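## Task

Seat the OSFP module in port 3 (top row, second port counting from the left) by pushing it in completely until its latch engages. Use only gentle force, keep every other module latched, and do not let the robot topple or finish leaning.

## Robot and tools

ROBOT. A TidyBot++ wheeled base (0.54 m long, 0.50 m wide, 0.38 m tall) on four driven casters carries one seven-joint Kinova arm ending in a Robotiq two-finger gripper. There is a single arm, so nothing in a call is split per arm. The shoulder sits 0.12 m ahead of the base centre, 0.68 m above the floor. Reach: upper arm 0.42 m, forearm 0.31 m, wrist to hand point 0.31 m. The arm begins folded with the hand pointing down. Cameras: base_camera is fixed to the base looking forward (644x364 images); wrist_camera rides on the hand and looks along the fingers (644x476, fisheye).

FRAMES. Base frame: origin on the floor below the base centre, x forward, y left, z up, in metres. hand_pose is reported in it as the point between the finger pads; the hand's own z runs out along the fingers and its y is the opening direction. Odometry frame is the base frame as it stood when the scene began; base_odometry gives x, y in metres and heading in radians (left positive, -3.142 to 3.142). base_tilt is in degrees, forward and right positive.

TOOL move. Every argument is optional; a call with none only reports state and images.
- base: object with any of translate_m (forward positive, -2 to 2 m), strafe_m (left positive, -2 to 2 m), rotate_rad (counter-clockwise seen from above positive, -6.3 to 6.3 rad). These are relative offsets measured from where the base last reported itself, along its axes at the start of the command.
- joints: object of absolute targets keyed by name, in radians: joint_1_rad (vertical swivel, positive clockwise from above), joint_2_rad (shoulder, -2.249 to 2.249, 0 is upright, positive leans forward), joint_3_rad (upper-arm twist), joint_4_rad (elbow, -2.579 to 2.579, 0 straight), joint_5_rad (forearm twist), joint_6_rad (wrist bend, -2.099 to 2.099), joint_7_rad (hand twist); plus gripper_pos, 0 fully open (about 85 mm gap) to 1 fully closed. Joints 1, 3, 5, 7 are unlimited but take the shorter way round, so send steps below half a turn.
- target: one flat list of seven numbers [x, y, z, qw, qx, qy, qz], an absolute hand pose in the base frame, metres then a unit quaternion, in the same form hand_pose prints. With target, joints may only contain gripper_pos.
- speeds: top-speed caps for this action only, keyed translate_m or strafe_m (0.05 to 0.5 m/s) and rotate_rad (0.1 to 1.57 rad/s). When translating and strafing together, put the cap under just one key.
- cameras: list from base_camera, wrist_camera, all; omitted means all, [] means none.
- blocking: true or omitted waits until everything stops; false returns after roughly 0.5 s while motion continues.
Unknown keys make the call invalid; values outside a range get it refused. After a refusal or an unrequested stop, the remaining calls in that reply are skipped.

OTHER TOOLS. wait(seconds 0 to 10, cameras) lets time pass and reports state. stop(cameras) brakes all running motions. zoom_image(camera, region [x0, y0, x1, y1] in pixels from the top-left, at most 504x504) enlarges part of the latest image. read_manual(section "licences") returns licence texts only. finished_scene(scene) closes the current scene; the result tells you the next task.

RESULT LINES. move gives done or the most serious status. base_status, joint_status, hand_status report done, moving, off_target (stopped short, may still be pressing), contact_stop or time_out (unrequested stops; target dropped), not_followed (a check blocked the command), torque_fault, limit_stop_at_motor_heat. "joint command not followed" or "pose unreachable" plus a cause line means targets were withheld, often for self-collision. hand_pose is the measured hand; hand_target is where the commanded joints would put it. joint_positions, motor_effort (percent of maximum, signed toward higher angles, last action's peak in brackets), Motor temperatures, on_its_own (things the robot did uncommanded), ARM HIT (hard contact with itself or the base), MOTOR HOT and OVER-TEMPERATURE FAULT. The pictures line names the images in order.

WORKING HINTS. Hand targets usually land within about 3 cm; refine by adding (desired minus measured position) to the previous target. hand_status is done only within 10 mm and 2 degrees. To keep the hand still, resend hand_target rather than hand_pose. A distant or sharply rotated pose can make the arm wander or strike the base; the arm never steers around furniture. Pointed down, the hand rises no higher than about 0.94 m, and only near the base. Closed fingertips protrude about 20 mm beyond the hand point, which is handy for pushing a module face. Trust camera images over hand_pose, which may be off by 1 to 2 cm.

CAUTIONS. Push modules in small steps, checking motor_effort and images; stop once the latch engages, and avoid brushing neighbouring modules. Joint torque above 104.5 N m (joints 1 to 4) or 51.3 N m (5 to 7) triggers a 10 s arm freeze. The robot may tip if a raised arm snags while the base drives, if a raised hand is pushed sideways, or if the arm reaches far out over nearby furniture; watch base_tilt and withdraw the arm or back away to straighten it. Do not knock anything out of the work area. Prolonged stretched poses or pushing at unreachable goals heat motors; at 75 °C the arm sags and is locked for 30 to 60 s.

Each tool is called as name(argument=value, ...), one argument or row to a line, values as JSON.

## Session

move(
  joints={"joint_1_rad":-0.01,"joint_2_rad":0.1,"joint_3_rad":3.16,"joint_4_rad":-2.45,"joint_5_rad":0,"joint_6_rad":0.6,"joint_7_rad":1.55,"gripper_pos":1},
)

zoom_image(
  camera="wrist_camera",
  region=[120, 150, 320, 290],
)

Scene clock: 2.27 s.
Motor temperatures (°C): [36 34 35 39 35 43 45]
move: done
base_odometry: x=+0.000 y=+0.000 heading=+0.000
base_tilt: forward=+0.2 right=+0.2
base_status: not commanded
joint_positions: joint_1_rad=+0.007 joint_2_rad=+0.082 joint_3_rad=+3.160 joint_4_rad=-2.476 joint_5_rad=-0.024 joint_6_rad=+0.545 joint_7_rad=+1.590 gripper_pos=+0.999
joint_status: all done
motor_effort: joint_1_rad=+0(1) joint_2_rad=-16(17) joint_3_rad=+0(1) joint_4_rad=+13(14) joint_5_rad=+0(1) joint_6_rad=+7(8) joint_7_rad=+1(2)
hand_pose: x=+0.6079 y=-0.0147 z=+0.7056 quat_wxyz=(+0.012, +0.845, -0.014, +0.535) (m; base frame)
hand_target: x=+0.6257 y=-0.0028 z=+0.7243 quat_wxyz=(-0.003, +0.828, -0.012, +0.561) (m; base frame)
hand_status: not commanded
pictures: base_camera, wrist_camera
camera_calibration:
wrist_camera: T_world_to_cam=[[-0.0725658, -0.995081, 0.0674398, -0.0286921], [-0.392942, -0.0336249, -0.918948, 0.953788], [0.916696, -0.0931842, -0.388569, -0.152887], [0, 0, 0, 1]] pos_world=[0.512852, -0.0107265, 0.81901]

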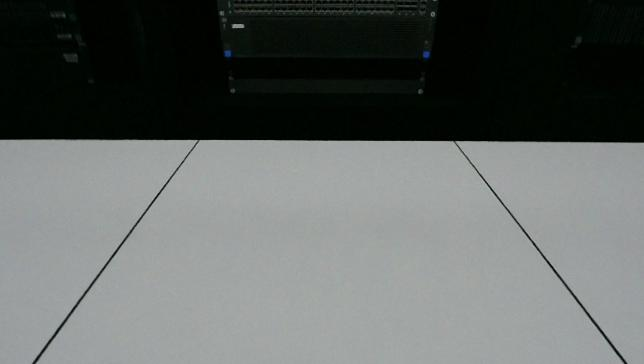

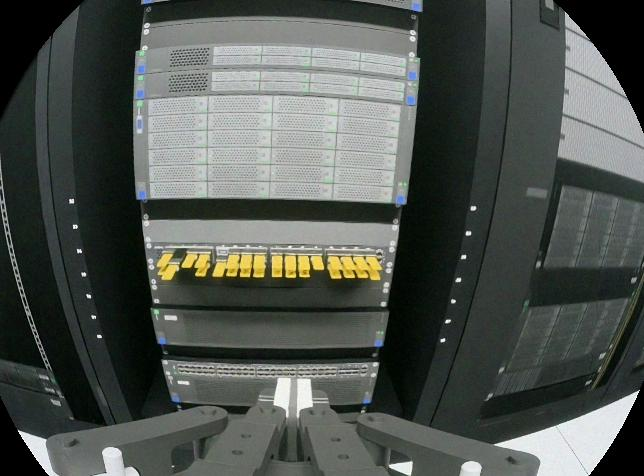

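Scaled by 2.520.

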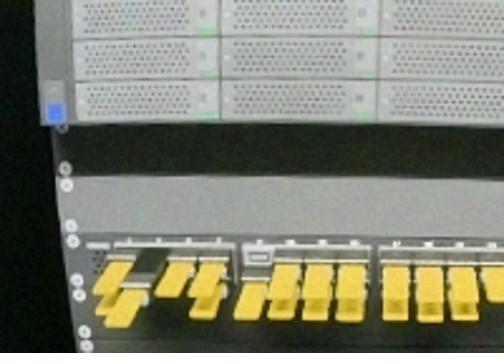

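move(
  base={"strafe_m":0.185,"rotate_rad":0.03},
)

zoom_image(
  camera="wrist_camera",
  region=[240, 220, 380, 320],
)

Scene clock: 17.23 s.
Motor temperatures (°C): [36 34 35 39 35 43 45]
move: done
base_odometry: x=+0.000 y=+0.185 heading=+0.031
base_tilt: forward=+0.3 right=+0.1
base_status: done
joint_positions: joint_1_rad=-0.004 joint_2_rad=+0.082 joint_3_rad=+3.160 joint_4_rad=-2.476 joint_5_rad=-0.024 joint_6_rad=+0.549 joint_7_rad=+1.590 gripper_pos=+0.999
joint_status: not commanded
motor_effort: joint_1_rad=+0(3) joint_2_rad=-16(17) joint_3_rad=+0(3) joint_4_rad=+13(13) joint_5_rad=+0(1) joint_6_rad=+8(8) joint_7_rad=+0(1)
hand_pose: x=+0.6086 y=-0.0093 z=+0.7067 quat_wxyz=(+0.009, +0.844, -0.009, +0.536) (m; base frame)
hand_target: x=+0.6257 y=-0.0028 z=+0.7243 quat_wxyz=(-0.003, +0.828, -0.012, +0.561) (m; base frame)
hand_status: not commanded
pictures: base_camera, wrist_camera
camera_calibration:
wrist_camera: T_world_to_cam=[[-0.0618718, -0.995808, 0.0673612, -0.0298159], [-0.388674, -0.0381236, -0.920586, 0.953805], [0.919295, -0.0831399, -0.384687, -0.156873], [0, 0, 0, 1]] pos_world=[0.513087, -0.00637083, 0.819721]

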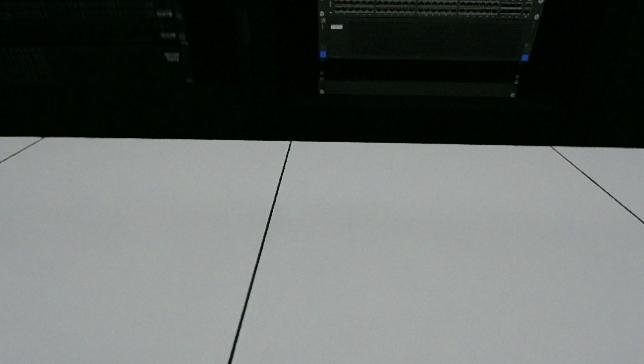

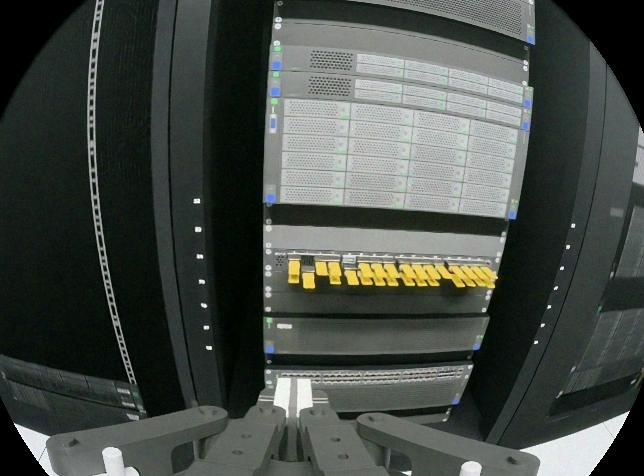

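Scaled by 3.600.

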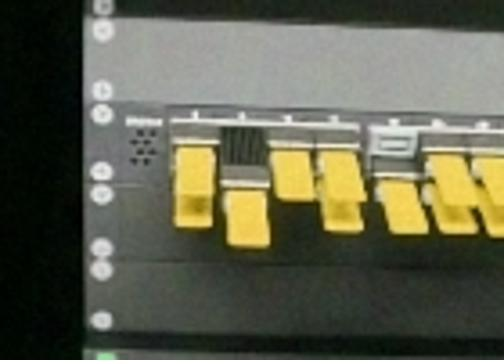

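move(
  base={"strafe_m":-0.035},
  joints={"joint_1_rad":-0.01,"joint_2_rad":1.25,"joint_4_rad":-2.12,"joint_6_rad":1.83},
  cameras=["wrist_camera"],
)

zoom_image(
  camera="wrist_camera",
  region=[220, 300, 380, 420],
)

Scene clock: 28.10 s.
Motor temperatures (°C): [36 34 35 39 35 43 45]
move: done
base_odometry: x=+0.001 y=+0.150 heading=+0.031
base_tilt: forward=+0.3 right=+0.1
base_status: done
joint_positions: joint_1_rad=-0.005 joint_2_rad=+1.234 joint_3_rad=+3.160 joint_4_rad=-2.148 joint_5_rad=-0.024 joint_6_rad=+1.775 joint_7_rad=+1.590 gripper_pos=+0.999
joint_status: all done
motor_effort: joint_1_rad=+0(2) joint_2_rad=-35(37) joint_3_rad=-1(2) joint_4_rad=+0(14) joint_5_rad=+0(1) joint_6_rad=+8(10) joint_7_rad=+0(1)
hand_pose: x=+0.7525 y=-0.0098 z=+0.5046 quat_wxyz=(+0.023, +0.719, +0.006, +0.694) (m; base frame)
hand_target: x=+0.7583 y=+0.0012 z=+0.5177 quat_wxyz=(-0.003, +0.696, +0.000, +0.718) (m; base frame)
hand_status: not commanded
pictures: wrist_camera
camera_calibration:
wrist_camera: T_world_to_cam=[[-0.0809781, -0.993139, 0.0843634, -0.00189911], [0.00302597, -0.084886, -0.996386, 0.566698], [0.996711, -0.0804302, 0.00987912, -0.624263], [0, 0, 0, 1]] pos_world=[0.620341, -0.00399092, 0.570978]

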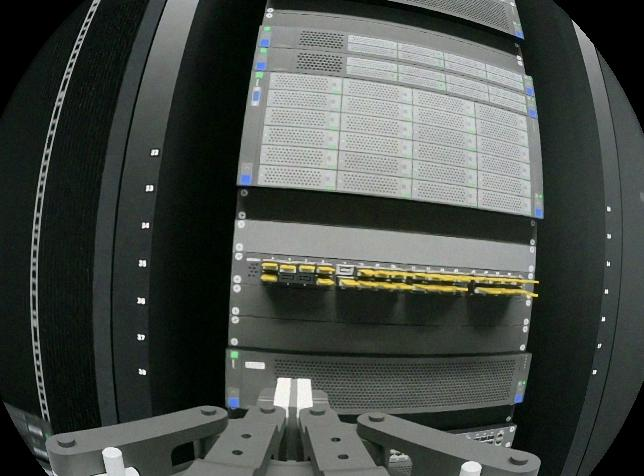

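Scaled by 3.150.

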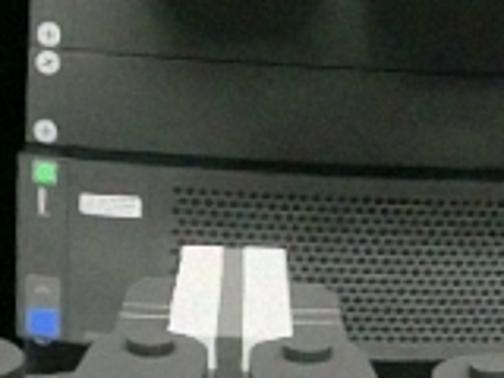

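zoom_image(
  camera="wrist_camera",
  region=[240, 250, 350, 300],
)

Scaled by 4.582.

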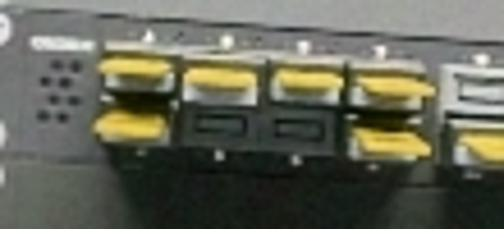

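move(
  base={"translate_m":0.15},
  speeds={"translate_m":0.2},
  joints={"joint_2_rad":1.14,"joint_4_rad":-2.2,"joint_6_rad":1.82,"joint_7_rad":0.0},
  cameras=["wrist_camera"],
)

zoom_image(
  camera="wrist_camera",
  region=[220, 300, 340, 400],
)

Scene clock: 41.20 s.
Motor temperatures (°C): [36 34 35 39 35 43 45]
move: done
base_odometry: x=+0.151 y=+0.155 heading=+0.031
base_tilt: forward=+0.3 right=+0.1
base_status: done
joint_positions: joint_1_rad=-0.005 joint_2_rad=+1.160 joint_3_rad=+3.160 joint_4_rad=-2.176 joint_5_rad=-0.024 joint_6_rad=+1.778 joint_7_rad=+0.041 gripper_pos=+0.999
joint_status: all done
motor_effort: joint_1_rad=+0(1) joint_2_rad=-35(37) joint_3_rad=-1(1) joint_4_rad=+1(2) joint_5_rad=+0(1) joint_6_rad=+9(10) joint_7_rad=+0(1)
hand_pose: x=+0.7552 y=-0.0098 z=+0.5451 quat_wxyz=(-0.481, +0.506, -0.488, +0.525) (m; base frame)
hand_target: x=+0.7503 y=+0.0009 z=+0.5650 quat_wxyz=(-0.509, +0.492, -0.482, +0.516) (m; base frame)
hand_status: not commanded
pictures: wrist_camera
camera_calibration:
wrist_camera: T_world_to_cam=[[-0.0489189, -0.101282, -0.993654, 0.567009], [0.0664391, 0.992312, -0.104416, 0.0834893], [0.996591, -0.0711255, -0.0418137, -0.598945], [0, 0, 0, 1]] pos_world=[0.619094, -0.0680197, 0.547085]

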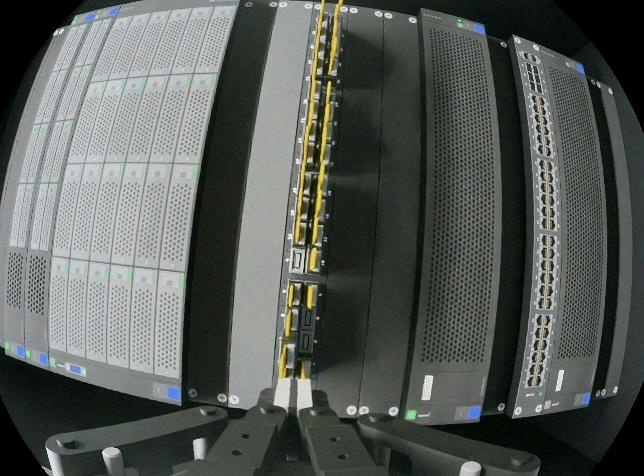

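Scaled by 4.200.

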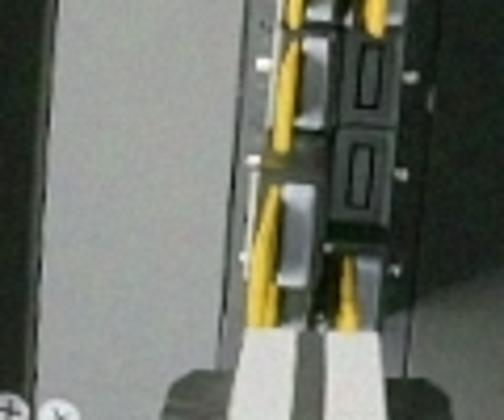

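move(
  base={"strafe_m":0.002},
  joints={"joint_7_rad":-0.09},
  cameras=["wrist_camera"],
)

zoom_image(
  camera="wrist_camera",
  region=[230, 300, 350, 400],
)

Scene clock: 58.80 s.
Motor temperatures (°C): [36 35 34 39 35 43 45]
move: done
base_odometry: x=+0.151 y=+0.157 heading=+0.031
base_tilt: forward=+0.3 right=+0.2
base_status: done
joint_positions: joint_1_rad=-0.005 joint_2_rad=+1.160 joint_3_rad=+3.160 joint_4_rad=-2.176 joint_5_rad=-0.024 joint_6_rad=+1.778 joint_7_rad=-0.064 gripper_pos=+0.999
joint_status: all done
motor_effort: joint_1_rad=-1(4) joint_2_rad=-35(35) joint_3_rad=+0(2) joint_4_rad=+2(2) joint_5_rad=+0(1) joint_6_rad=+8(9) joint_7_rad=+1(2)
hand_pose: x=+0.7552 y=-0.0095 z=+0.5451 quat_wxyz=(-0.508, +0.480, -0.513, +0.499) (m; base frame)
hand_target: x=+0.7503 y=+0.0009 z=+0.5650 quat_wxyz=(-0.532, +0.470, -0.504, +0.493) (m; base frame)
hand_status: not commanded
pictures: wrist_camera
camera_calibration:
wrist_camera: T_world_to_cam=[[-0.0461357, 0.00319949, -0.99893, 0.568843], [0.0647753, 0.9979, 0.00020453, 0.027473], [0.996833, -0.0646965, -0.0462461, -0.596641], [0, 0, 0, 1]] pos_world=[0.619215, -0.0678359, 0.540636]

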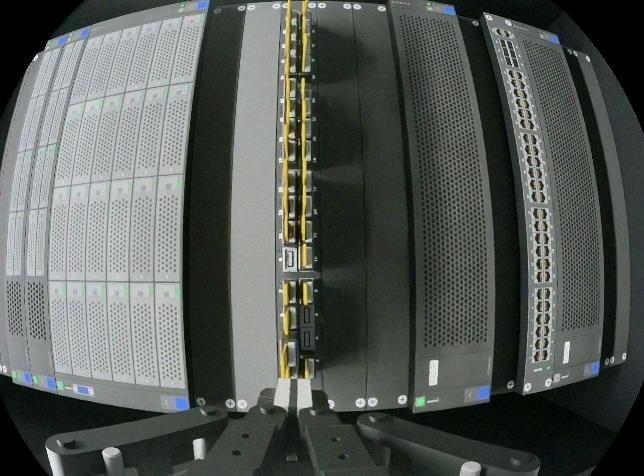

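Scaled by 4.200.

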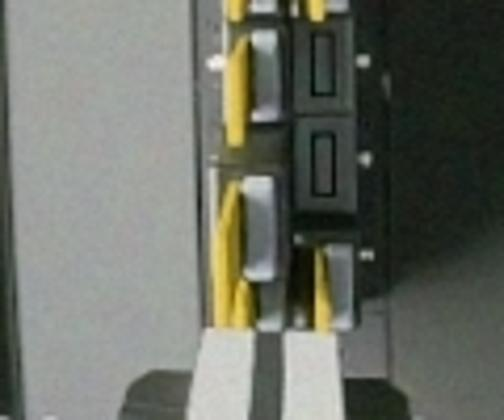

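move(
  joints={"joint_2_rad":1.15},
  base={"translate_m":0.05},
  speeds={"translate_m":0.06},
  cameras=["wrist_camera"],
)

zoom_image(
  camera="wrist_camera",
  region=[230, 280, 370, 400],
)

Scene clock: 74.60 s.
Motor temperatures (°C): [36 35 34 39 35 43 45]
move: done
base_odometry: x=+0.201 y=+0.158 heading=+0.031
base_tilt: forward=+0.2 right=+0.1
base_status: done
joint_positions: joint_1_rad=-0.005 joint_2_rad=+1.160 joint_3_rad=+3.160 joint_4_rad=-2.179 joint_5_rad=-0.024 joint_6_rad=+1.778 joint_7_rad=-0.065 gripper_pos=+0.999
joint_status: all done
motor_effort: joint_1_rad=+0(3) joint_2_rad=-35(36) joint_3_rad=+0(2) joint_4_rad=+1(2) joint_5_rad=+0(1) joint_6_rad=+8(9) joint_7_rad=+0(1)
hand_pose: x=+0.7543 y=-0.0095 z=+0.5444 quat_wxyz=(-0.507, +0.480, -0.514, +0.498) (m; base frame)
hand_target: x=+0.7491 y=+0.0008 z=+0.5586 quat_wxyz=(-0.529, +0.472, -0.507, +0.490) (m; base frame)
hand_status: not commanded
pictures: wrist_camera
camera_calibration:
wrist_camera: T_world_to_cam=[[-0.0490337, 0.00351173, -0.998791, 0.570189], [0.0648219, 0.997897, 0.00032628, 0.0274396], [0.996691, -0.0647275, -0.0491582, -0.594099], [0, 0, 0, 1]] pos_world=[0.618313, -0.0678388, 0.540286]

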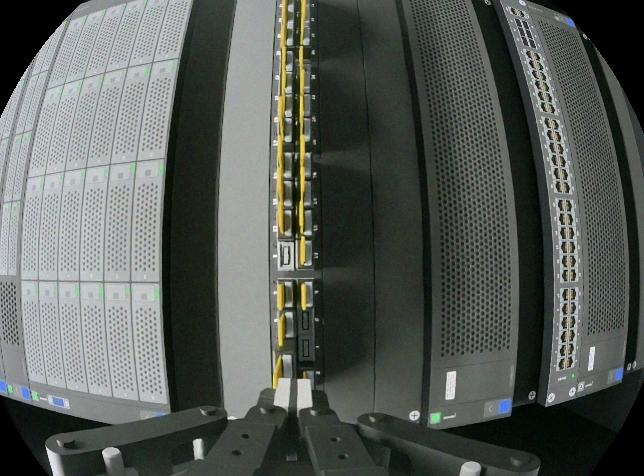

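Scaled by 3.600.

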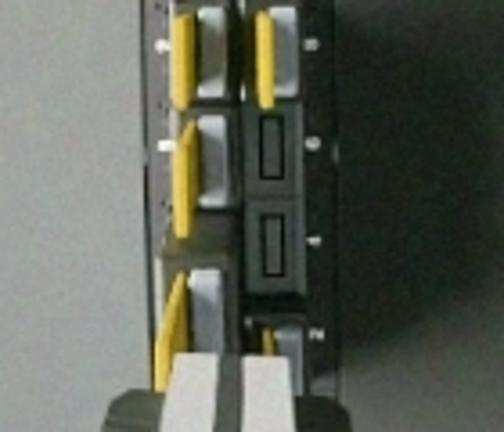

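move(
  base={"translate_m":0.03},
  speeds={"translate_m":0.05},
  cameras=["wrist_camera"],
)

zoom_image(
  camera="wrist_camera",
  region=[240, 300, 360, 420],
)

Scene clock: 85.73 s.
Motor temperatures (°C): [36 36 34 39 35 43 45]
move: done
base_odometry: x=+0.231 y=+0.160 heading=+0.032
base_tilt: forward=+0.3 right=+0.1
base_status: done
joint_positions: joint_1_rad=-0.005 joint_2_rad=+1.160 joint_3_rad=+3.160 joint_4_rad=-2.180 joint_5_rad=-0.024 joint_6_rad=+1.778 joint_7_rad=-0.065 gripper_pos=+0.999
joint_status: not commanded
motor_effort: joint_1_rad=+0(2) joint_2_rad=-35(36) joint_3_rad=-1(1) joint_4_rad=+1(2) joint_5_rad=+0(1) joint_6_rad=+8(9) joint_7_rad=+0(1)
hand_pose: x=+0.7539 y=-0.0095 z=+0.5441 quat_wxyz=(-0.507, +0.481, -0.514, +0.498) (m; base frame)
hand_target: x=+0.7491 y=+0.0008 z=+0.5586 quat_wxyz=(-0.529, +0.472, -0.507, +0.490) (m; base frame)
hand_status: not commanded
pictures: wrist_camera
camera_calibration:
wrist_camera: T_world_to_cam=[[-0.0502664, 0.0035124, -0.99873, 0.570759], [0.0647845, 0.997899, 0.000248853, 0.0275016], [0.996632, -0.0646897, -0.0503883, -0.593023], [0, 0, 0, 1]] pos_world=[0.617934, -0.067811, 0.540146]

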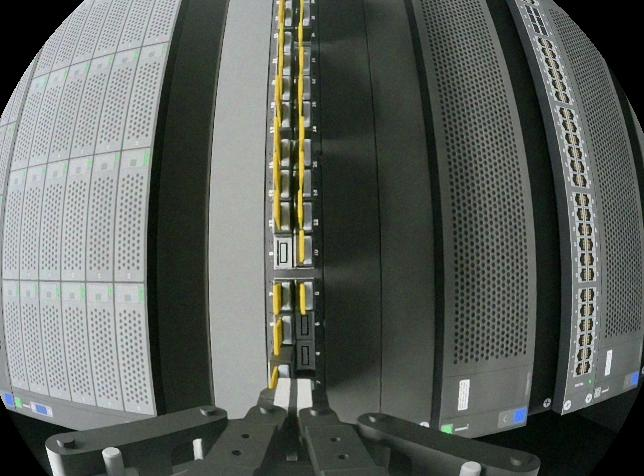

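Scaled by 4.200.

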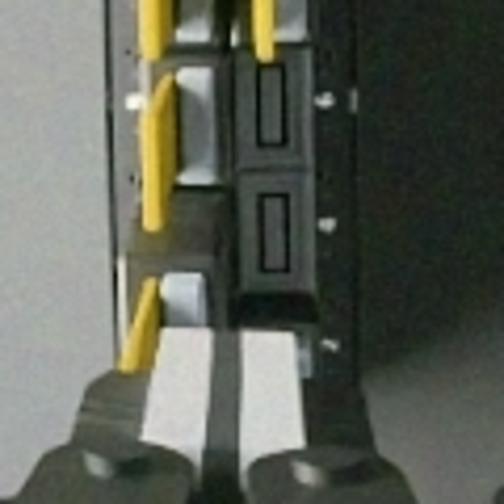

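move(
  base={"translate_m":0.02},
  speeds={"translate_m":0.05},
  cameras=["wrist_camera"],
)

zoom_image(
  camera="wrist_camera",
  region=[240, 300, 360, 420],
)

Scene clock: 94.83 s.
Motor temperatures (°C): [36 36 34 39 35 43 45]
move: done
base_odometry: x=+0.251 y=+0.160 heading=+0.032
base_tilt: forward=+0.3 right=+0.1
base_status: done
joint_positions: joint_1_rad=-0.005 joint_2_rad=+1.160 joint_3_rad=+3.160 joint_4_rad=-2.194 joint_5_rad=-0.024 joint_6_rad=+1.778 joint_7_rad=-0.065 gripper_pos=+0.999
joint_status: not commanded
motor_effort: joint_1_rad=-1(2) joint_2_rad=-35(37) joint_3_rad=-1(1) joint_4_rad=+1(4) joint_5_rad=+0(1) joint_6_rad=+8(9) joint_7_rad=+0(1)
hand_pose: x=+0.7499 y=-0.0095 z=+0.5409 quat_wxyz=(-0.503, +0.484, -0.518, +0.495) (m; base frame)
hand_target: x=+0.7491 y=+0.0008 z=+0.5586 quat_wxyz=(-0.529, +0.472, -0.507, +0.490) (m; base frame)
hand_status: not commanded
pictures: wrist_camera
camera_calibration:
wrist_camera: T_world_to_cam=[[-0.063379, 0.00354884, -0.997983, 0.576778], [0.0649477, 0.997889, -0.000576138, 0.0280986], [0.995874, -0.0648532, -0.0634756, -0.581503], [0, 0, 0, 1]] pos_world=[0.613834, -0.0677984, 0.53872]

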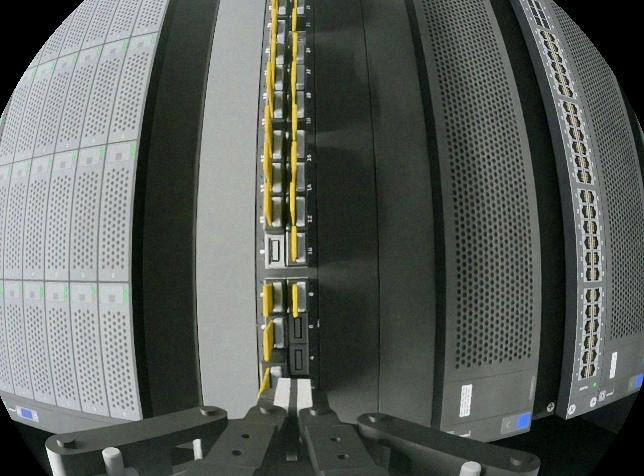

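Scaled by 4.200.

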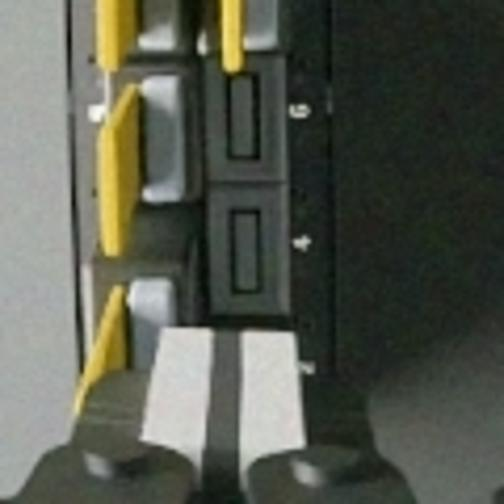

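move(
  joints={"joint_2_rad":1.14,"joint_4_rad":-2.15,"joint_6_rad":1.80},
  cameras=["wrist_camera"],
)

zoom_image(
  camera="wrist_camera",
  region=[240, 300, 360, 420],
)

Scene clock: 100.20 s.
Motor temperatures (°C): [36 36 34 39 35 43 45]
move: done
base_odometry: x=+0.251 y=+0.160 heading=+0.032
base_tilt: forward=+0.2 right=+0.1
base_status: not commanded
joint_positions: joint_1_rad=-0.005 joint_2_rad=+1.160 joint_3_rad=+3.160 joint_4_rad=-2.170 joint_5_rad=-0.024 joint_6_rad=+1.778 joint_7_rad=-0.065 gripper_pos=+0.999
joint_status: all done
motor_effort: joint_1_rad=-1(1) joint_2_rad=-36(36) joint_3_rad=-1(1) joint_4_rad=+2(2) joint_5_rad=+0(1) joint_6_rad=+9(10) joint_7_rad=+0(1)
hand_pose: x=+0.7570 y=-0.0094 z=+0.5467 quat_wxyz=(-0.509, +0.478, -0.512, +0.500) (m; base frame)
hand_target: x=+0.7652 y=+0.0010 z=+0.5716 quat_wxyz=(-0.539, +0.462, -0.496, +0.499) (m; base frame)
hand_status: not commanded
pictures: wrist_camera
camera_calibration:
wrist_camera: T_world_to_cam=[[-0.0400521, 0.00348255, -0.999192, 0.56605], [0.0645493, 0.997914, 0.000890673, 0.0270542], [0.99711, -0.0644614, -0.0401934, -0.601897], [0, 0, 0, 1]] pos_world=[0.621083, -0.0677682, 0.541376]

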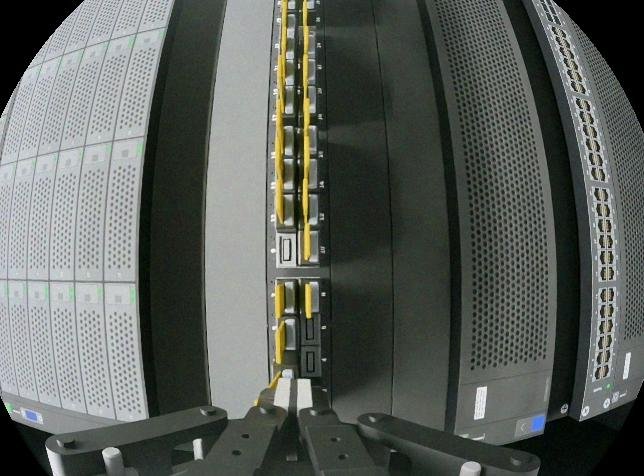

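Scaled by 4.200.

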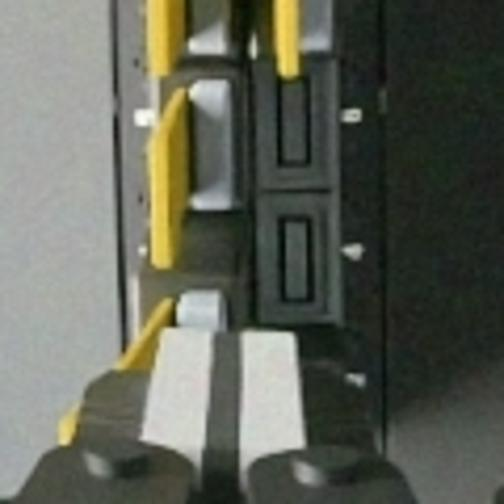

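move(
  joints={"joint_4_rad":-2.10,"joint_6_rad":1.76},
  cameras=["wrist_camera"],
)

zoom_image(
  camera="wrist_camera",
  region=[240, 300, 360, 420],
)

Scene clock: 103.33 s.
Motor temperatures (°C): [36 36 34 39 35 43 45]
move: done
base_odometry: x=+0.251 y=+0.160 heading=+0.032
base_tilt: forward=+0.3 right=+0.2
base_status: not commanded
joint_positions: joint_1_rad=-0.005 joint_2_rad=+1.160 joint_3_rad=+3.160 joint_4_rad=-2.135 joint_5_rad=-0.024 joint_6_rad=+1.764 joint_7_rad=-0.065 gripper_pos=+0.999
joint_status: all done
motor_effort: joint_1_rad=+0(1) joint_2_rad=-39(40) joint_3_rad=-1(1) joint_4_rad=+5(5) joint_5_rad=+0(1) joint_6_rad=+10(12) joint_7_rad=+1(1)
hand_pose: x=+0.7677 y=-0.0094 z=+0.5513 quat_wxyz=(-0.515, +0.473, -0.506, +0.505) (m; base frame)
hand_target: x=+0.7805 y=+0.0011 z=+0.5727 quat_wxyz=(-0.542, +0.460, -0.493, +0.502) (m; base frame)
hand_status: not commanded
pictures: wrist_camera
camera_calibration:
wrist_camera: T_world_to_cam=[[-0.0192512, 0.00376625, -0.999808, 0.555437], [0.0642188, 0.997933, 0.00252266, 0.0256774], [0.99775, -0.0641578, -0.0194533, -0.62431], [0, 0, 0, 1]] pos_world=[0.63195, -0.0677706, 0.543121]

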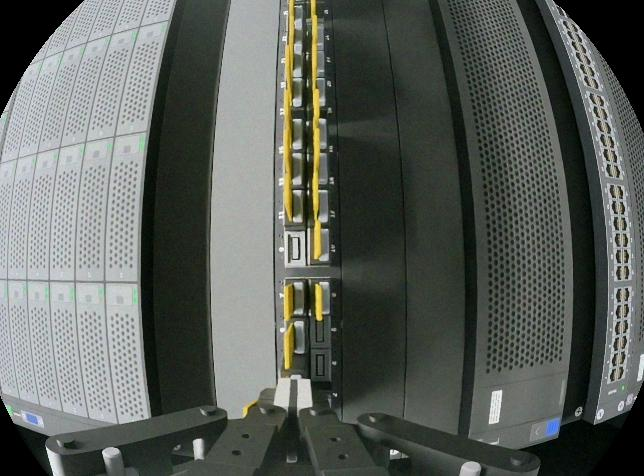

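Scaled by 4.200.

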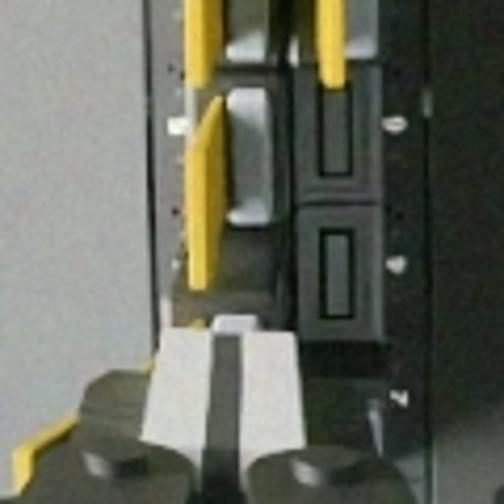

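move(
  joints={"joint_4_rad":-2.06,"joint_6_rad":1.72},
  cameras=["wrist_camera"],
)

zoom_image(
  camera="wrist_camera",
  region=[240, 300, 360, 420],
)

Scene clock: 109.10 s.
Motor temperatures (°C): [36 36 34 39 35 43 45]
move: off_target
base_odometry: x=+0.251 y=+0.160 heading=+0.032
base_tilt: forward=+0.3 right=+0.1
base_status: not commanded
joint_positions: joint_1_rad=-0.005 joint_2_rad=+1.160 joint_3_rad=+3.160 joint_4_rad=-2.104 joint_5_rad=-0.024 joint_6_rad=+1.726 joint_7_rad=-0.065 gripper_pos=+0.999
joint_status: joint_4_rad off_target (ended at -2.104, target -2.060); the others done
motor_effort: joint_1_rad=+0(1) joint_2_rad=-41(41) joint_3_rad=-1(1) joint_4_rad=+6(7) joint_5_rad=+0(0) joint_6_rad=+11(12) joint_7_rad=+0(1)
hand_pose: x=+0.7776 y=-0.0095 z=+0.5481 quat_wxyz=(-0.513, +0.474, -0.508, +0.503) (m; base frame)
hand_target: x=+0.7931 y=+0.0011 z=+0.5717 quat_wxyz=(-0.542, +0.460, -0.493, +0.502) (m; base frame)
hand_status: not commanded
pictures: wrist_camera
camera_calibration:
wrist_camera: T_world_to_cam=[[-0.0251961, 0.00465299, -0.999672, 0.556975], [0.0644566, 0.997916, 0.00302024, 0.0247187], [0.997602, -0.0643593, -0.0254435, -0.630774], [0, 0, 0, 1]] pos_world=[0.641702, -0.067855, 0.540669]

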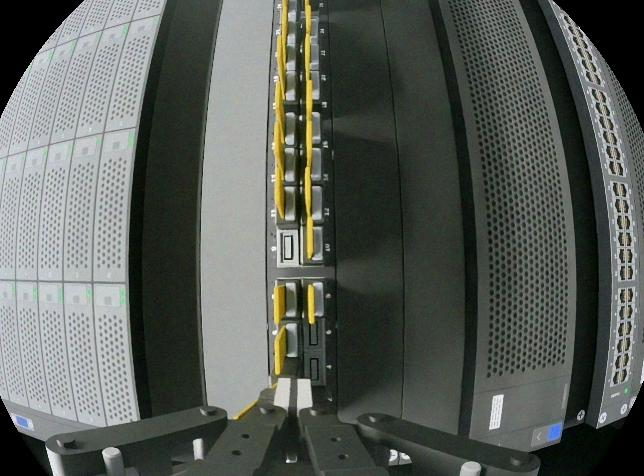

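Scaled by 4.200.

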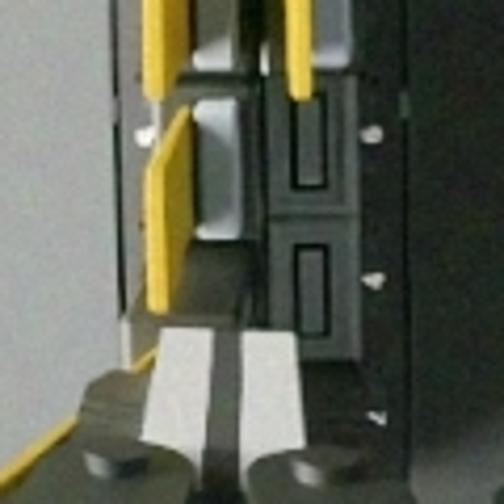

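move(
  joints={"joint_4_rad":-2.02,"joint_6_rad":1.69},
  cameras=["wrist_camera"],
)

zoom_image(
  camera="wrist_camera",
  region=[240, 300, 360, 420],
)

Scene clock: 112.93 s.
Motor temperatures (°C): [36 36 34 39 35 43 45]
move: off_target
base_odometry: x=+0.251 y=+0.160 heading=+0.032
base_tilt: forward=+0.3 right=+0.1
base_status: not commanded
joint_positions: joint_1_rad=-0.005 joint_2_rad=+1.161 joint_3_rad=+3.160 joint_4_rad=-2.074 joint_5_rad=-0.024 joint_6_rad=+1.695 joint_7_rad=-0.065 gripper_pos=+0.999
joint_status: joint_4_rad off_target (ended at -2.074, target -2.020); the others done
motor_effort: joint_1_rad=-1(1) joint_2_rad=-42(43) joint_3_rad=-1(1) joint_4_rad=+8(9) joint_5_rad=+0(1) joint_6_rad=+11(13) joint_7_rad=+0(1)
hand_pose: x=+0.7867 y=-0.0096 z=+0.5461 quat_wxyz=(-0.513, +0.475, -0.509, +0.502) (m; base frame)
hand_target: x=+0.8053 y=+0.0011 z=+0.5744 quat_wxyz=(-0.544, +0.457, -0.490, +0.504) (m; base frame)
hand_status: not commanded
pictures: wrist_camera
camera_calibration:
wrist_camera: T_world_to_cam=[[-0.0278276, 0.00539311, -0.999598, 0.557218], [0.0645795, 0.997906, 0.00358616, 0.0238098], [0.997524, -0.0644538, -0.0281177, -0.638404], [0, 0, 0, 1]] pos_world=[0.650792, -0.0679126, 0.538959]

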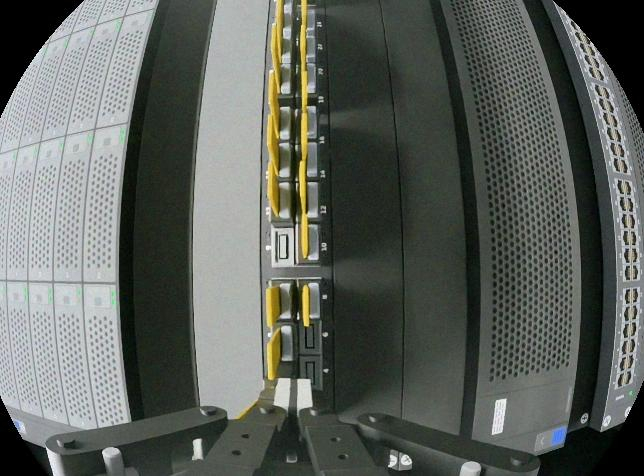

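Scaled by 4.200.

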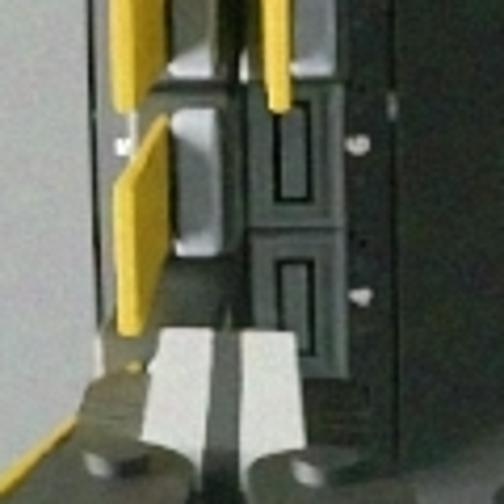

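move(
  joints={"joint_2_rad":1.13,"joint_4_rad":-1.98,"joint_6_rad":1.65},
  cameras=["wrist_camera"],
)

zoom_image(
  camera="wrist_camera",
  region=[240, 300, 360, 420],
)

Scene clock: 118.53 s.
Motor temperatures (°C): [36 36 34 39 35 43 45]
move: off_target
base_odometry: x=+0.251 y=+0.160 heading=+0.032
base_tilt: forward=+0.3 right=+0.1
base_status: not commanded
joint_positions: joint_1_rad=-0.005 joint_2_rad=+1.161 joint_3_rad=+3.160 joint_4_rad=-2.035 joint_5_rad=-0.024 joint_6_rad=+1.658 joint_7_rad=-0.065 gripper_pos=+0.999
joint_status: joint_4_rad off_target (ended at -2.035, target -1.980); the others done
motor_effort: joint_1_rad=+0(1) joint_2_rad=-43(44) joint_3_rad=-1(1) joint_4_rad=+9(9) joint_5_rad=+0(1) joint_6_rad=+12(12) joint_7_rad=+0(1)
hand_pose: x=+0.7989 y=-0.0096 z=+0.5457 quat_wxyz=(-0.514, +0.474, -0.509, +0.503) (m; base frame)
hand_target: x=+0.8190 y=+0.0012 z=+0.5814 quat_wxyz=(-0.547, +0.455, -0.488, +0.506) (m; base frame)
hand_status: not commanded
pictures: wrist_camera
camera_calibration:
wrist_camera: T_world_to_cam=[[-0.025931, 0.0062661, -0.999644, 0.555753], [0.0646044, 0.9979, 0.00457932, 0.0225161], [0.997574, -0.0644626, -0.0262814, -0.65168], [0, 0, 0, 1]] pos_world=[0.663056, -0.0679603, 0.538326]

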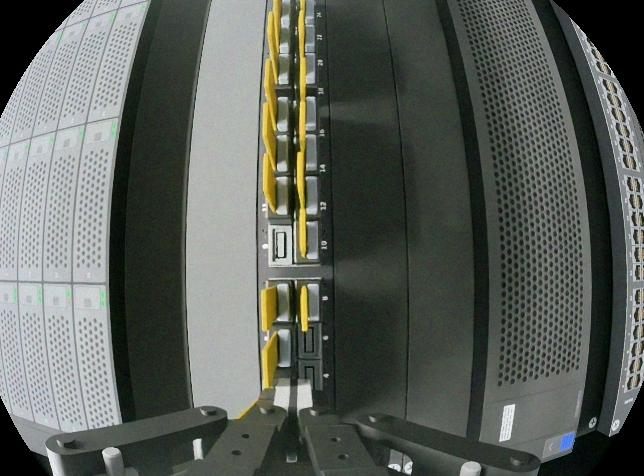

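Scaled by 4.200.

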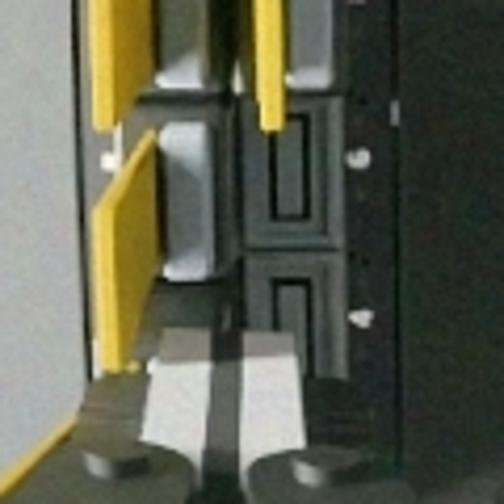

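move(
  joints={"joint_2_rad":1.11,"joint_4_rad":-1.93,"joint_6_rad":1.60},
  cameras=["wrist_camera"],
)

zoom_image(
  camera="wrist_camera",
  region=[240, 300, 360, 420],
)

Scene clock: 125.37 s.
Motor temperatures (°C): [36 36 34 39 35 43 45]
move: off_target
base_odometry: x=+0.251 y=+0.160 heading=+0.032
base_tilt: forward=+0.3 right=+0.1
base_status: not commanded
joint_positions: joint_1_rad=-0.005 joint_2_rad=+1.160 joint_3_rad=+3.160 joint_4_rad=-1.984 joint_5_rad=-0.024 joint_6_rad=+1.606 joint_7_rad=-0.065 gripper_pos=+0.999
joint_status: joint_2_rad off_target (ended at +1.160, target +1.110); joint_4_rad off_target (ended at -1.984, target -1.930); the others done
motor_effort: joint_1_rad=+0(1) joint_2_rad=-44(45) joint_3_rad=-1(1) joint_4_rad=+9(10) joint_5_rad=+0(1) joint_6_rad=+11(13) joint_7_rad=+0(1)
hand_pose: x=+0.8150 y=-0.0097 z=+0.5456 quat_wxyz=(-0.514, +0.474, -0.509, +0.502) (m; base frame)
hand_target: x=+0.8365 y=+0.0012 z=+0.5966 quat_wxyz=(-0.552, +0.450, -0.482, +0.511) (m; base frame)
hand_status: not commanded
pictures: wrist_camera
camera_calibration:
wrist_camera: T_world_to_cam=[[-0.025788, 0.00748828, -0.999639, 0.555966], [0.0646502, 0.997891, 0.00580738, 0.0208347], [0.997575, -0.0644772, -0.0262177, -0.66778], [0, 0, 0, 1]] pos_world=[0.679151, -0.0680106, 0.538137]

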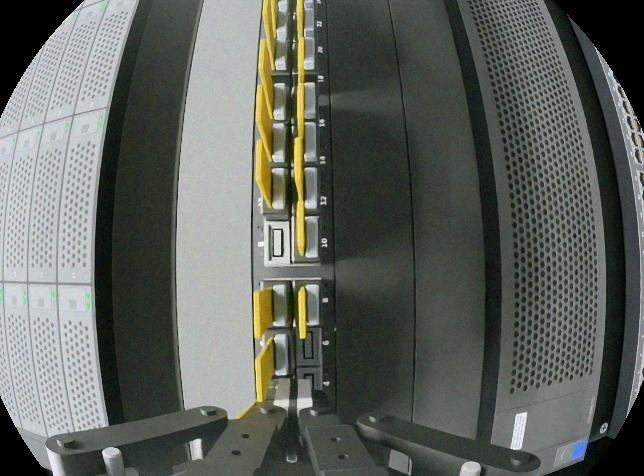

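Scaled by 4.200.

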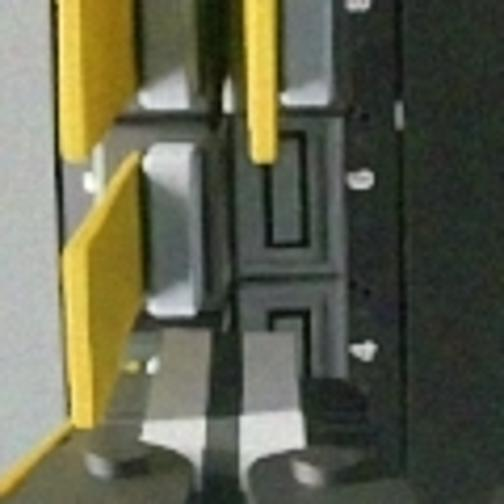

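move(
  joints={"joint_2_rad":1.10,"joint_4_rad":-1.89,"joint_6_rad":1.56},
  cameras=["wrist_camera"],
)

zoom_image(
  camera="wrist_camera",
  region=[240, 300, 360, 420],
)

Scene clock: 131.50 s.
Motor temperatures (°C): [36 37 34 39 35 43 45]
move: off_target
base_odometry: x=+0.251 y=+0.160 heading=+0.032
base_tilt: forward=+0.3 right=+0.0
base_status: not commanded
joint_positions: joint_1_rad=-0.006 joint_2_rad=+1.158 joint_3_rad=+3.160 joint_4_rad=-1.962 joint_5_rad=-0.024 joint_6_rad=+1.578 joint_7_rad=-0.065 gripper_pos=+0.999
joint_status: joint_2_rad off_target (ended at +1.158, target +1.100); joint_4_rad off_target (ended at -1.962, target -1.890); the others done
motor_effort: joint_1_rad=+1(1) joint_2_rad=-45(46) joint_3_rad=+0(1) joint_4_rad=+15(19) joint_5_rad=+0(1) joint_6_rad=+10(12) joint_7_rad=+0(1)
hand_pose: x=+0.8225 y=-0.0096 z=+0.5455 quat_wxyz=(-0.513, +0.474, -0.510, +0.501) (m; base frame)
hand_target: x=+0.8498 y=+0.0013 z=+0.6054 quat_wxyz=(-0.554, +0.447, -0.479, +0.513) (m; base frame)
hand_status: not commanded
pictures: wrist_camera
camera_calibration:
wrist_camera: T_world_to_cam=[[-0.0290081, 0.00816425, -0.999546, 0.55859], [0.0645459, 0.997895, 0.00627756, 0.0200812], [0.997493, -0.0643345, -0.029474, -0.673386], [0, 0, 0, 1]] pos_world=[0.686605, -0.0679214, 0.538363]

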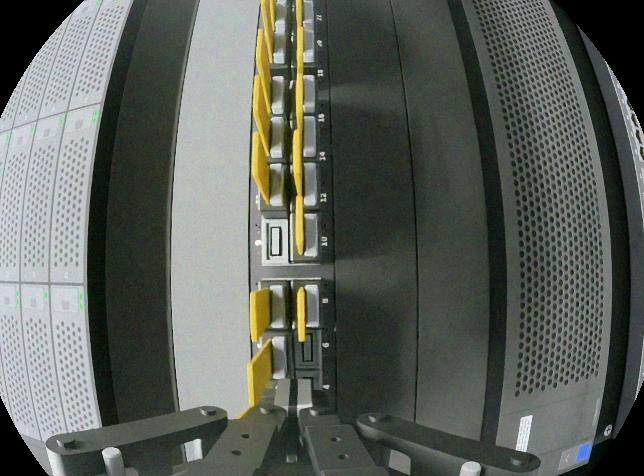

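Scaled by 4.200.

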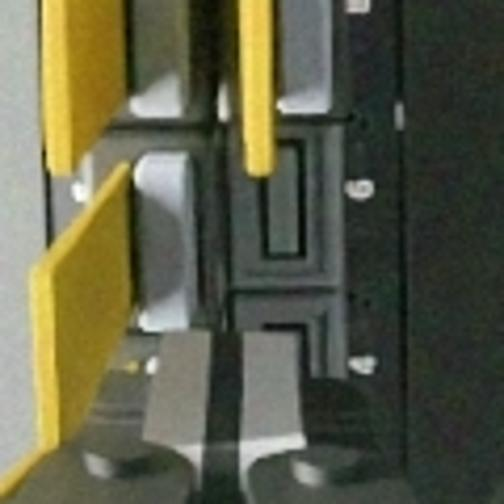

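move(
  joints={"joint_2_rad":1.09,"joint_4_rad":-1.84,"joint_6_rad":1.52},
  cameras=["wrist_camera"],
)

zoom_image(
  camera="wrist_camera",
  region=[240, 300, 360, 420],
)

Scene clock: 137.30 s.
Motor temperatures (°C): [36 37 34 39 35 43 45]
move: off_target
base_odometry: x=+0.250 y=+0.160 heading=+0.032
base_tilt: forward=+0.2 right=+0.0
base_status: not commanded
joint_positions: joint_1_rad=-0.006 joint_2_rad=+1.155 joint_3_rad=+3.160 joint_4_rad=-1.961 joint_5_rad=-0.024 joint_6_rad=+1.570 joint_7_rad=-0.065 gripper_pos=+0.999
joint_status: joint_2_rad off_target (ended at +1.155, target +1.090); joint_4_rad off_target (ended at -1.961, target -1.840); the others done
motor_effort: joint_1_rad=+1(2) joint_2_rad=-46(47) joint_3_rad=+0(1) joint_4_rad=+25(25) joint_5_rad=-1(1) joint_6_rad=+6(9) joint_7_rad=+0(1)
hand_pose: x=+0.8232 y=-0.0096 z=+0.5454 quat_wxyz=(-0.512, +0.475, -0.511, +0.500) (m; base frame)
hand_target: x=+0.8655 y=+0.0014 z=+0.6187 quat_wxyz=(-0.559, +0.442, -0.474, +0.517) (m; base frame)
hand_status: not commanded
pictures: wrist_camera
camera_calibration:
wrist_camera: T_world_to_cam=[[-0.0334293, 0.00839453, -0.999406, 0.562093], [0.0646994, 0.997885, 0.00621762, 0.0199833], [0.997345, -0.0644531, -0.0339018, -0.671525], [0, 0, 0, 1]] pos_world=[0.687239, -0.0679414, 0.538869]

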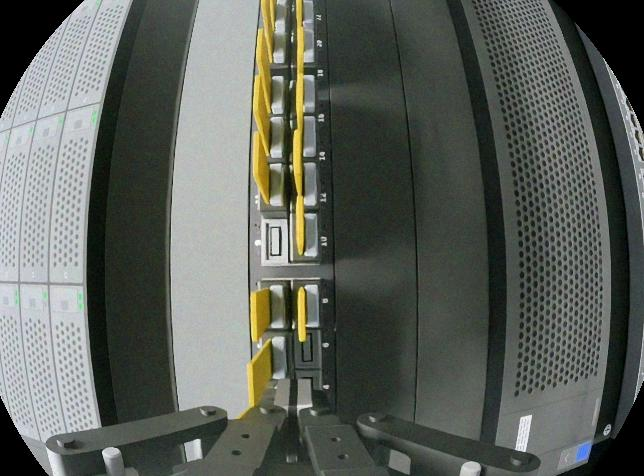

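Scaled by 4.200.

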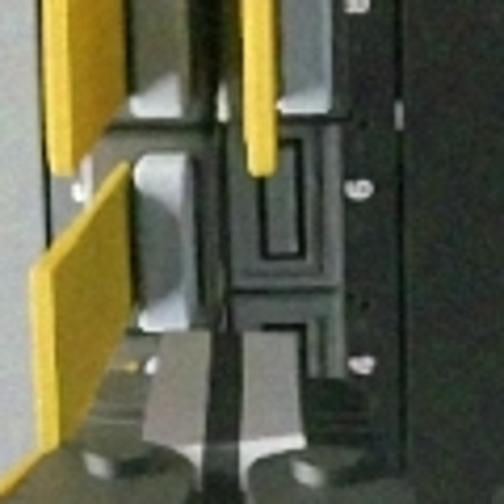

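move(
  joints={"joint_2_rad":1.11,"joint_4_rad":-2.08,"joint_6_rad":1.60},
  cameras=["wrist_camera"],
)

zoom_image(
  camera="wrist_camera",
  region=[240, 300, 360, 420],
)

Scene clock: 151.37 s.
Motor temperatures (°C): [36 37 34 39 35 43 45]
move: done
base_odometry: x=+0.251 y=+0.160 heading=+0.032
base_tilt: forward=+0.4 right=+0.2
base_status: not commanded
joint_positions: joint_1_rad=-0.006 joint_2_rad=+1.127 joint_3_rad=+3.160 joint_4_rad=-2.054 joint_5_rad=-0.024 joint_6_rad=+1.575 joint_7_rad=-0.065 gripper_pos=+0.999
joint_status: all done
motor_effort: joint_1_rad=+0(2) joint_2_rad=-37(46) joint_3_rad=+0(1) joint_4_rad=+3(25) joint_5_rad=+0(1) joint_6_rad=+8(12) joint_7_rad=+0(1)
hand_pose: x=+0.7976 y=-0.0100 z=+0.5373 quat_wxyz=(-0.496, +0.490, -0.527, +0.486) (m; base frame)
hand_target: x=+0.7920 y=+0.0004 z=+0.5488 quat_wxyz=(-0.513, +0.486, -0.523, +0.476) (m; base frame)
hand_status: not commanded
pictures: wrist_camera
camera_calibration:
wrist_camera: T_world_to_cam=[[-0.0939089, 0.00871779, -0.995543, 0.599333], [0.0664477, 0.997787, 0.00246947, 0.0226802], [0.993361, -0.0659196, -0.0942804, -0.610733], [0, 0, 0, 1]] pos_world=[0.661454, -0.0681142, 0.539025]

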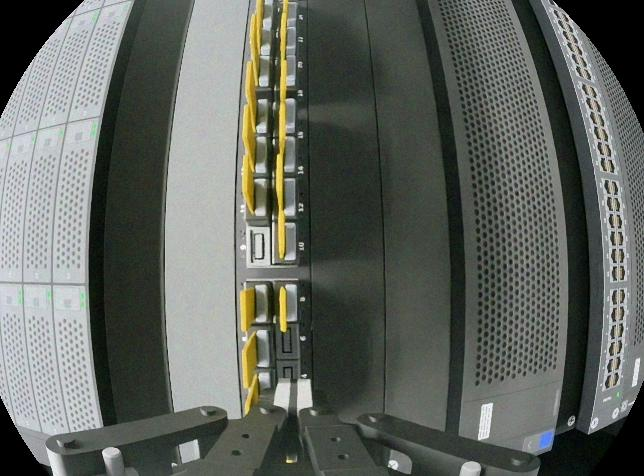

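Scaled by 4.200.

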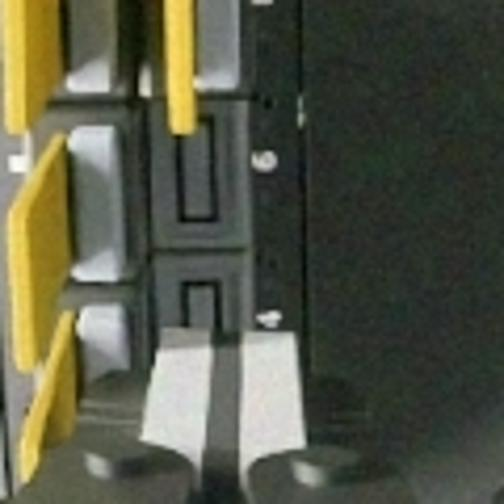

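move(
  base={"translate_m":-0.08},
  cameras=["wrist_camera"],
)

zoom_image(
  camera="wrist_camera",
  region=[210, 260, 350, 400],
)

Scene clock: 157.63 s.
Motor temperatures (°C): [36 38 34 39 35 43 45]
move: done
base_odometry: x=+0.171 y=+0.158 heading=+0.032
base_tilt: forward=+0.4 right=+0.1
base_status: done
joint_positions: joint_1_rad=-0.006 joint_2_rad=+1.126 joint_3_rad=+3.160 joint_4_rad=-2.064 joint_5_rad=-0.024 joint_6_rad=+1.575 joint_7_rad=-0.065 gripper_pos=+0.999
joint_status: not commanded
motor_effort: joint_1_rad=+0(3) joint_2_rad=-37(39) joint_3_rad=-1(1) joint_4_rad=+4(5) joint_5_rad=+0(1) joint_6_rad=+8(9) joint_7_rad=-1(1)
hand_pose: x=+0.7947 y=-0.0100 z=+0.5349 quat_wxyz=(-0.494, +0.492, -0.529, +0.484) (m; base frame)
hand_target: x=+0.7920 y=+0.0004 z=+0.5488 quat_wxyz=(-0.513, +0.486, -0.523, +0.476) (m; base frame)
hand_status: not commanded
pictures: wrist_camera
camera_calibration:
wrist_camera: T_world_to_cam=[[-0.102564, 0.00874565, -0.994688, 0.603115], [0.0665038, 0.997784, 0.00191556, 0.0230922], [0.992501, -0.0659541, -0.102918, -0.60273], [0, 0, 0, 1]] pos_world=[0.658532, -0.0680682, 0.537835]

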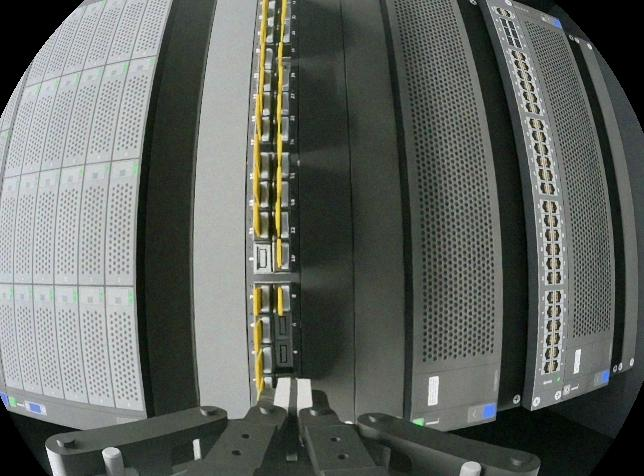

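Scaled by 3.600.

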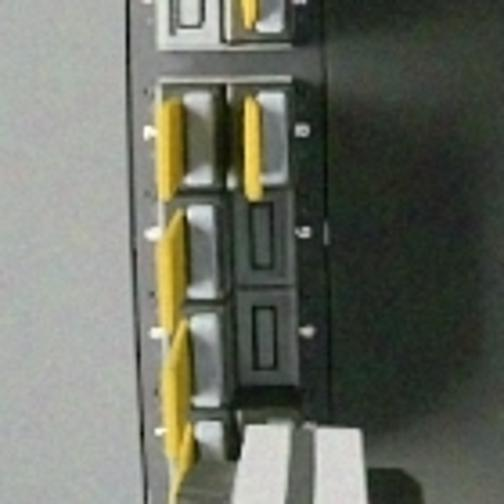

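zoom_image(
  camera="wrist_camera",
  region=[240, 320, 290, 390],
)

zoom_image(
  camera="wrist_camera",
  region=[240, 275, 290, 345],
)

Scaled by 7.200.

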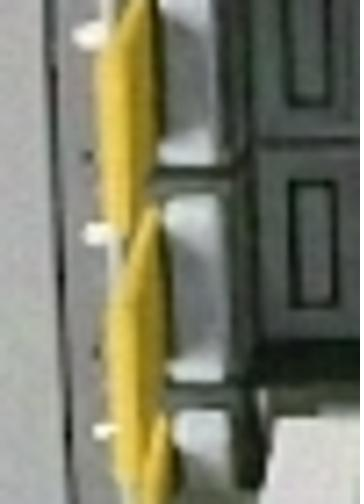

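Scaled by 7.200.

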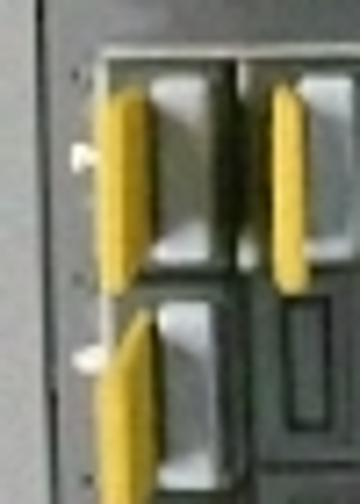

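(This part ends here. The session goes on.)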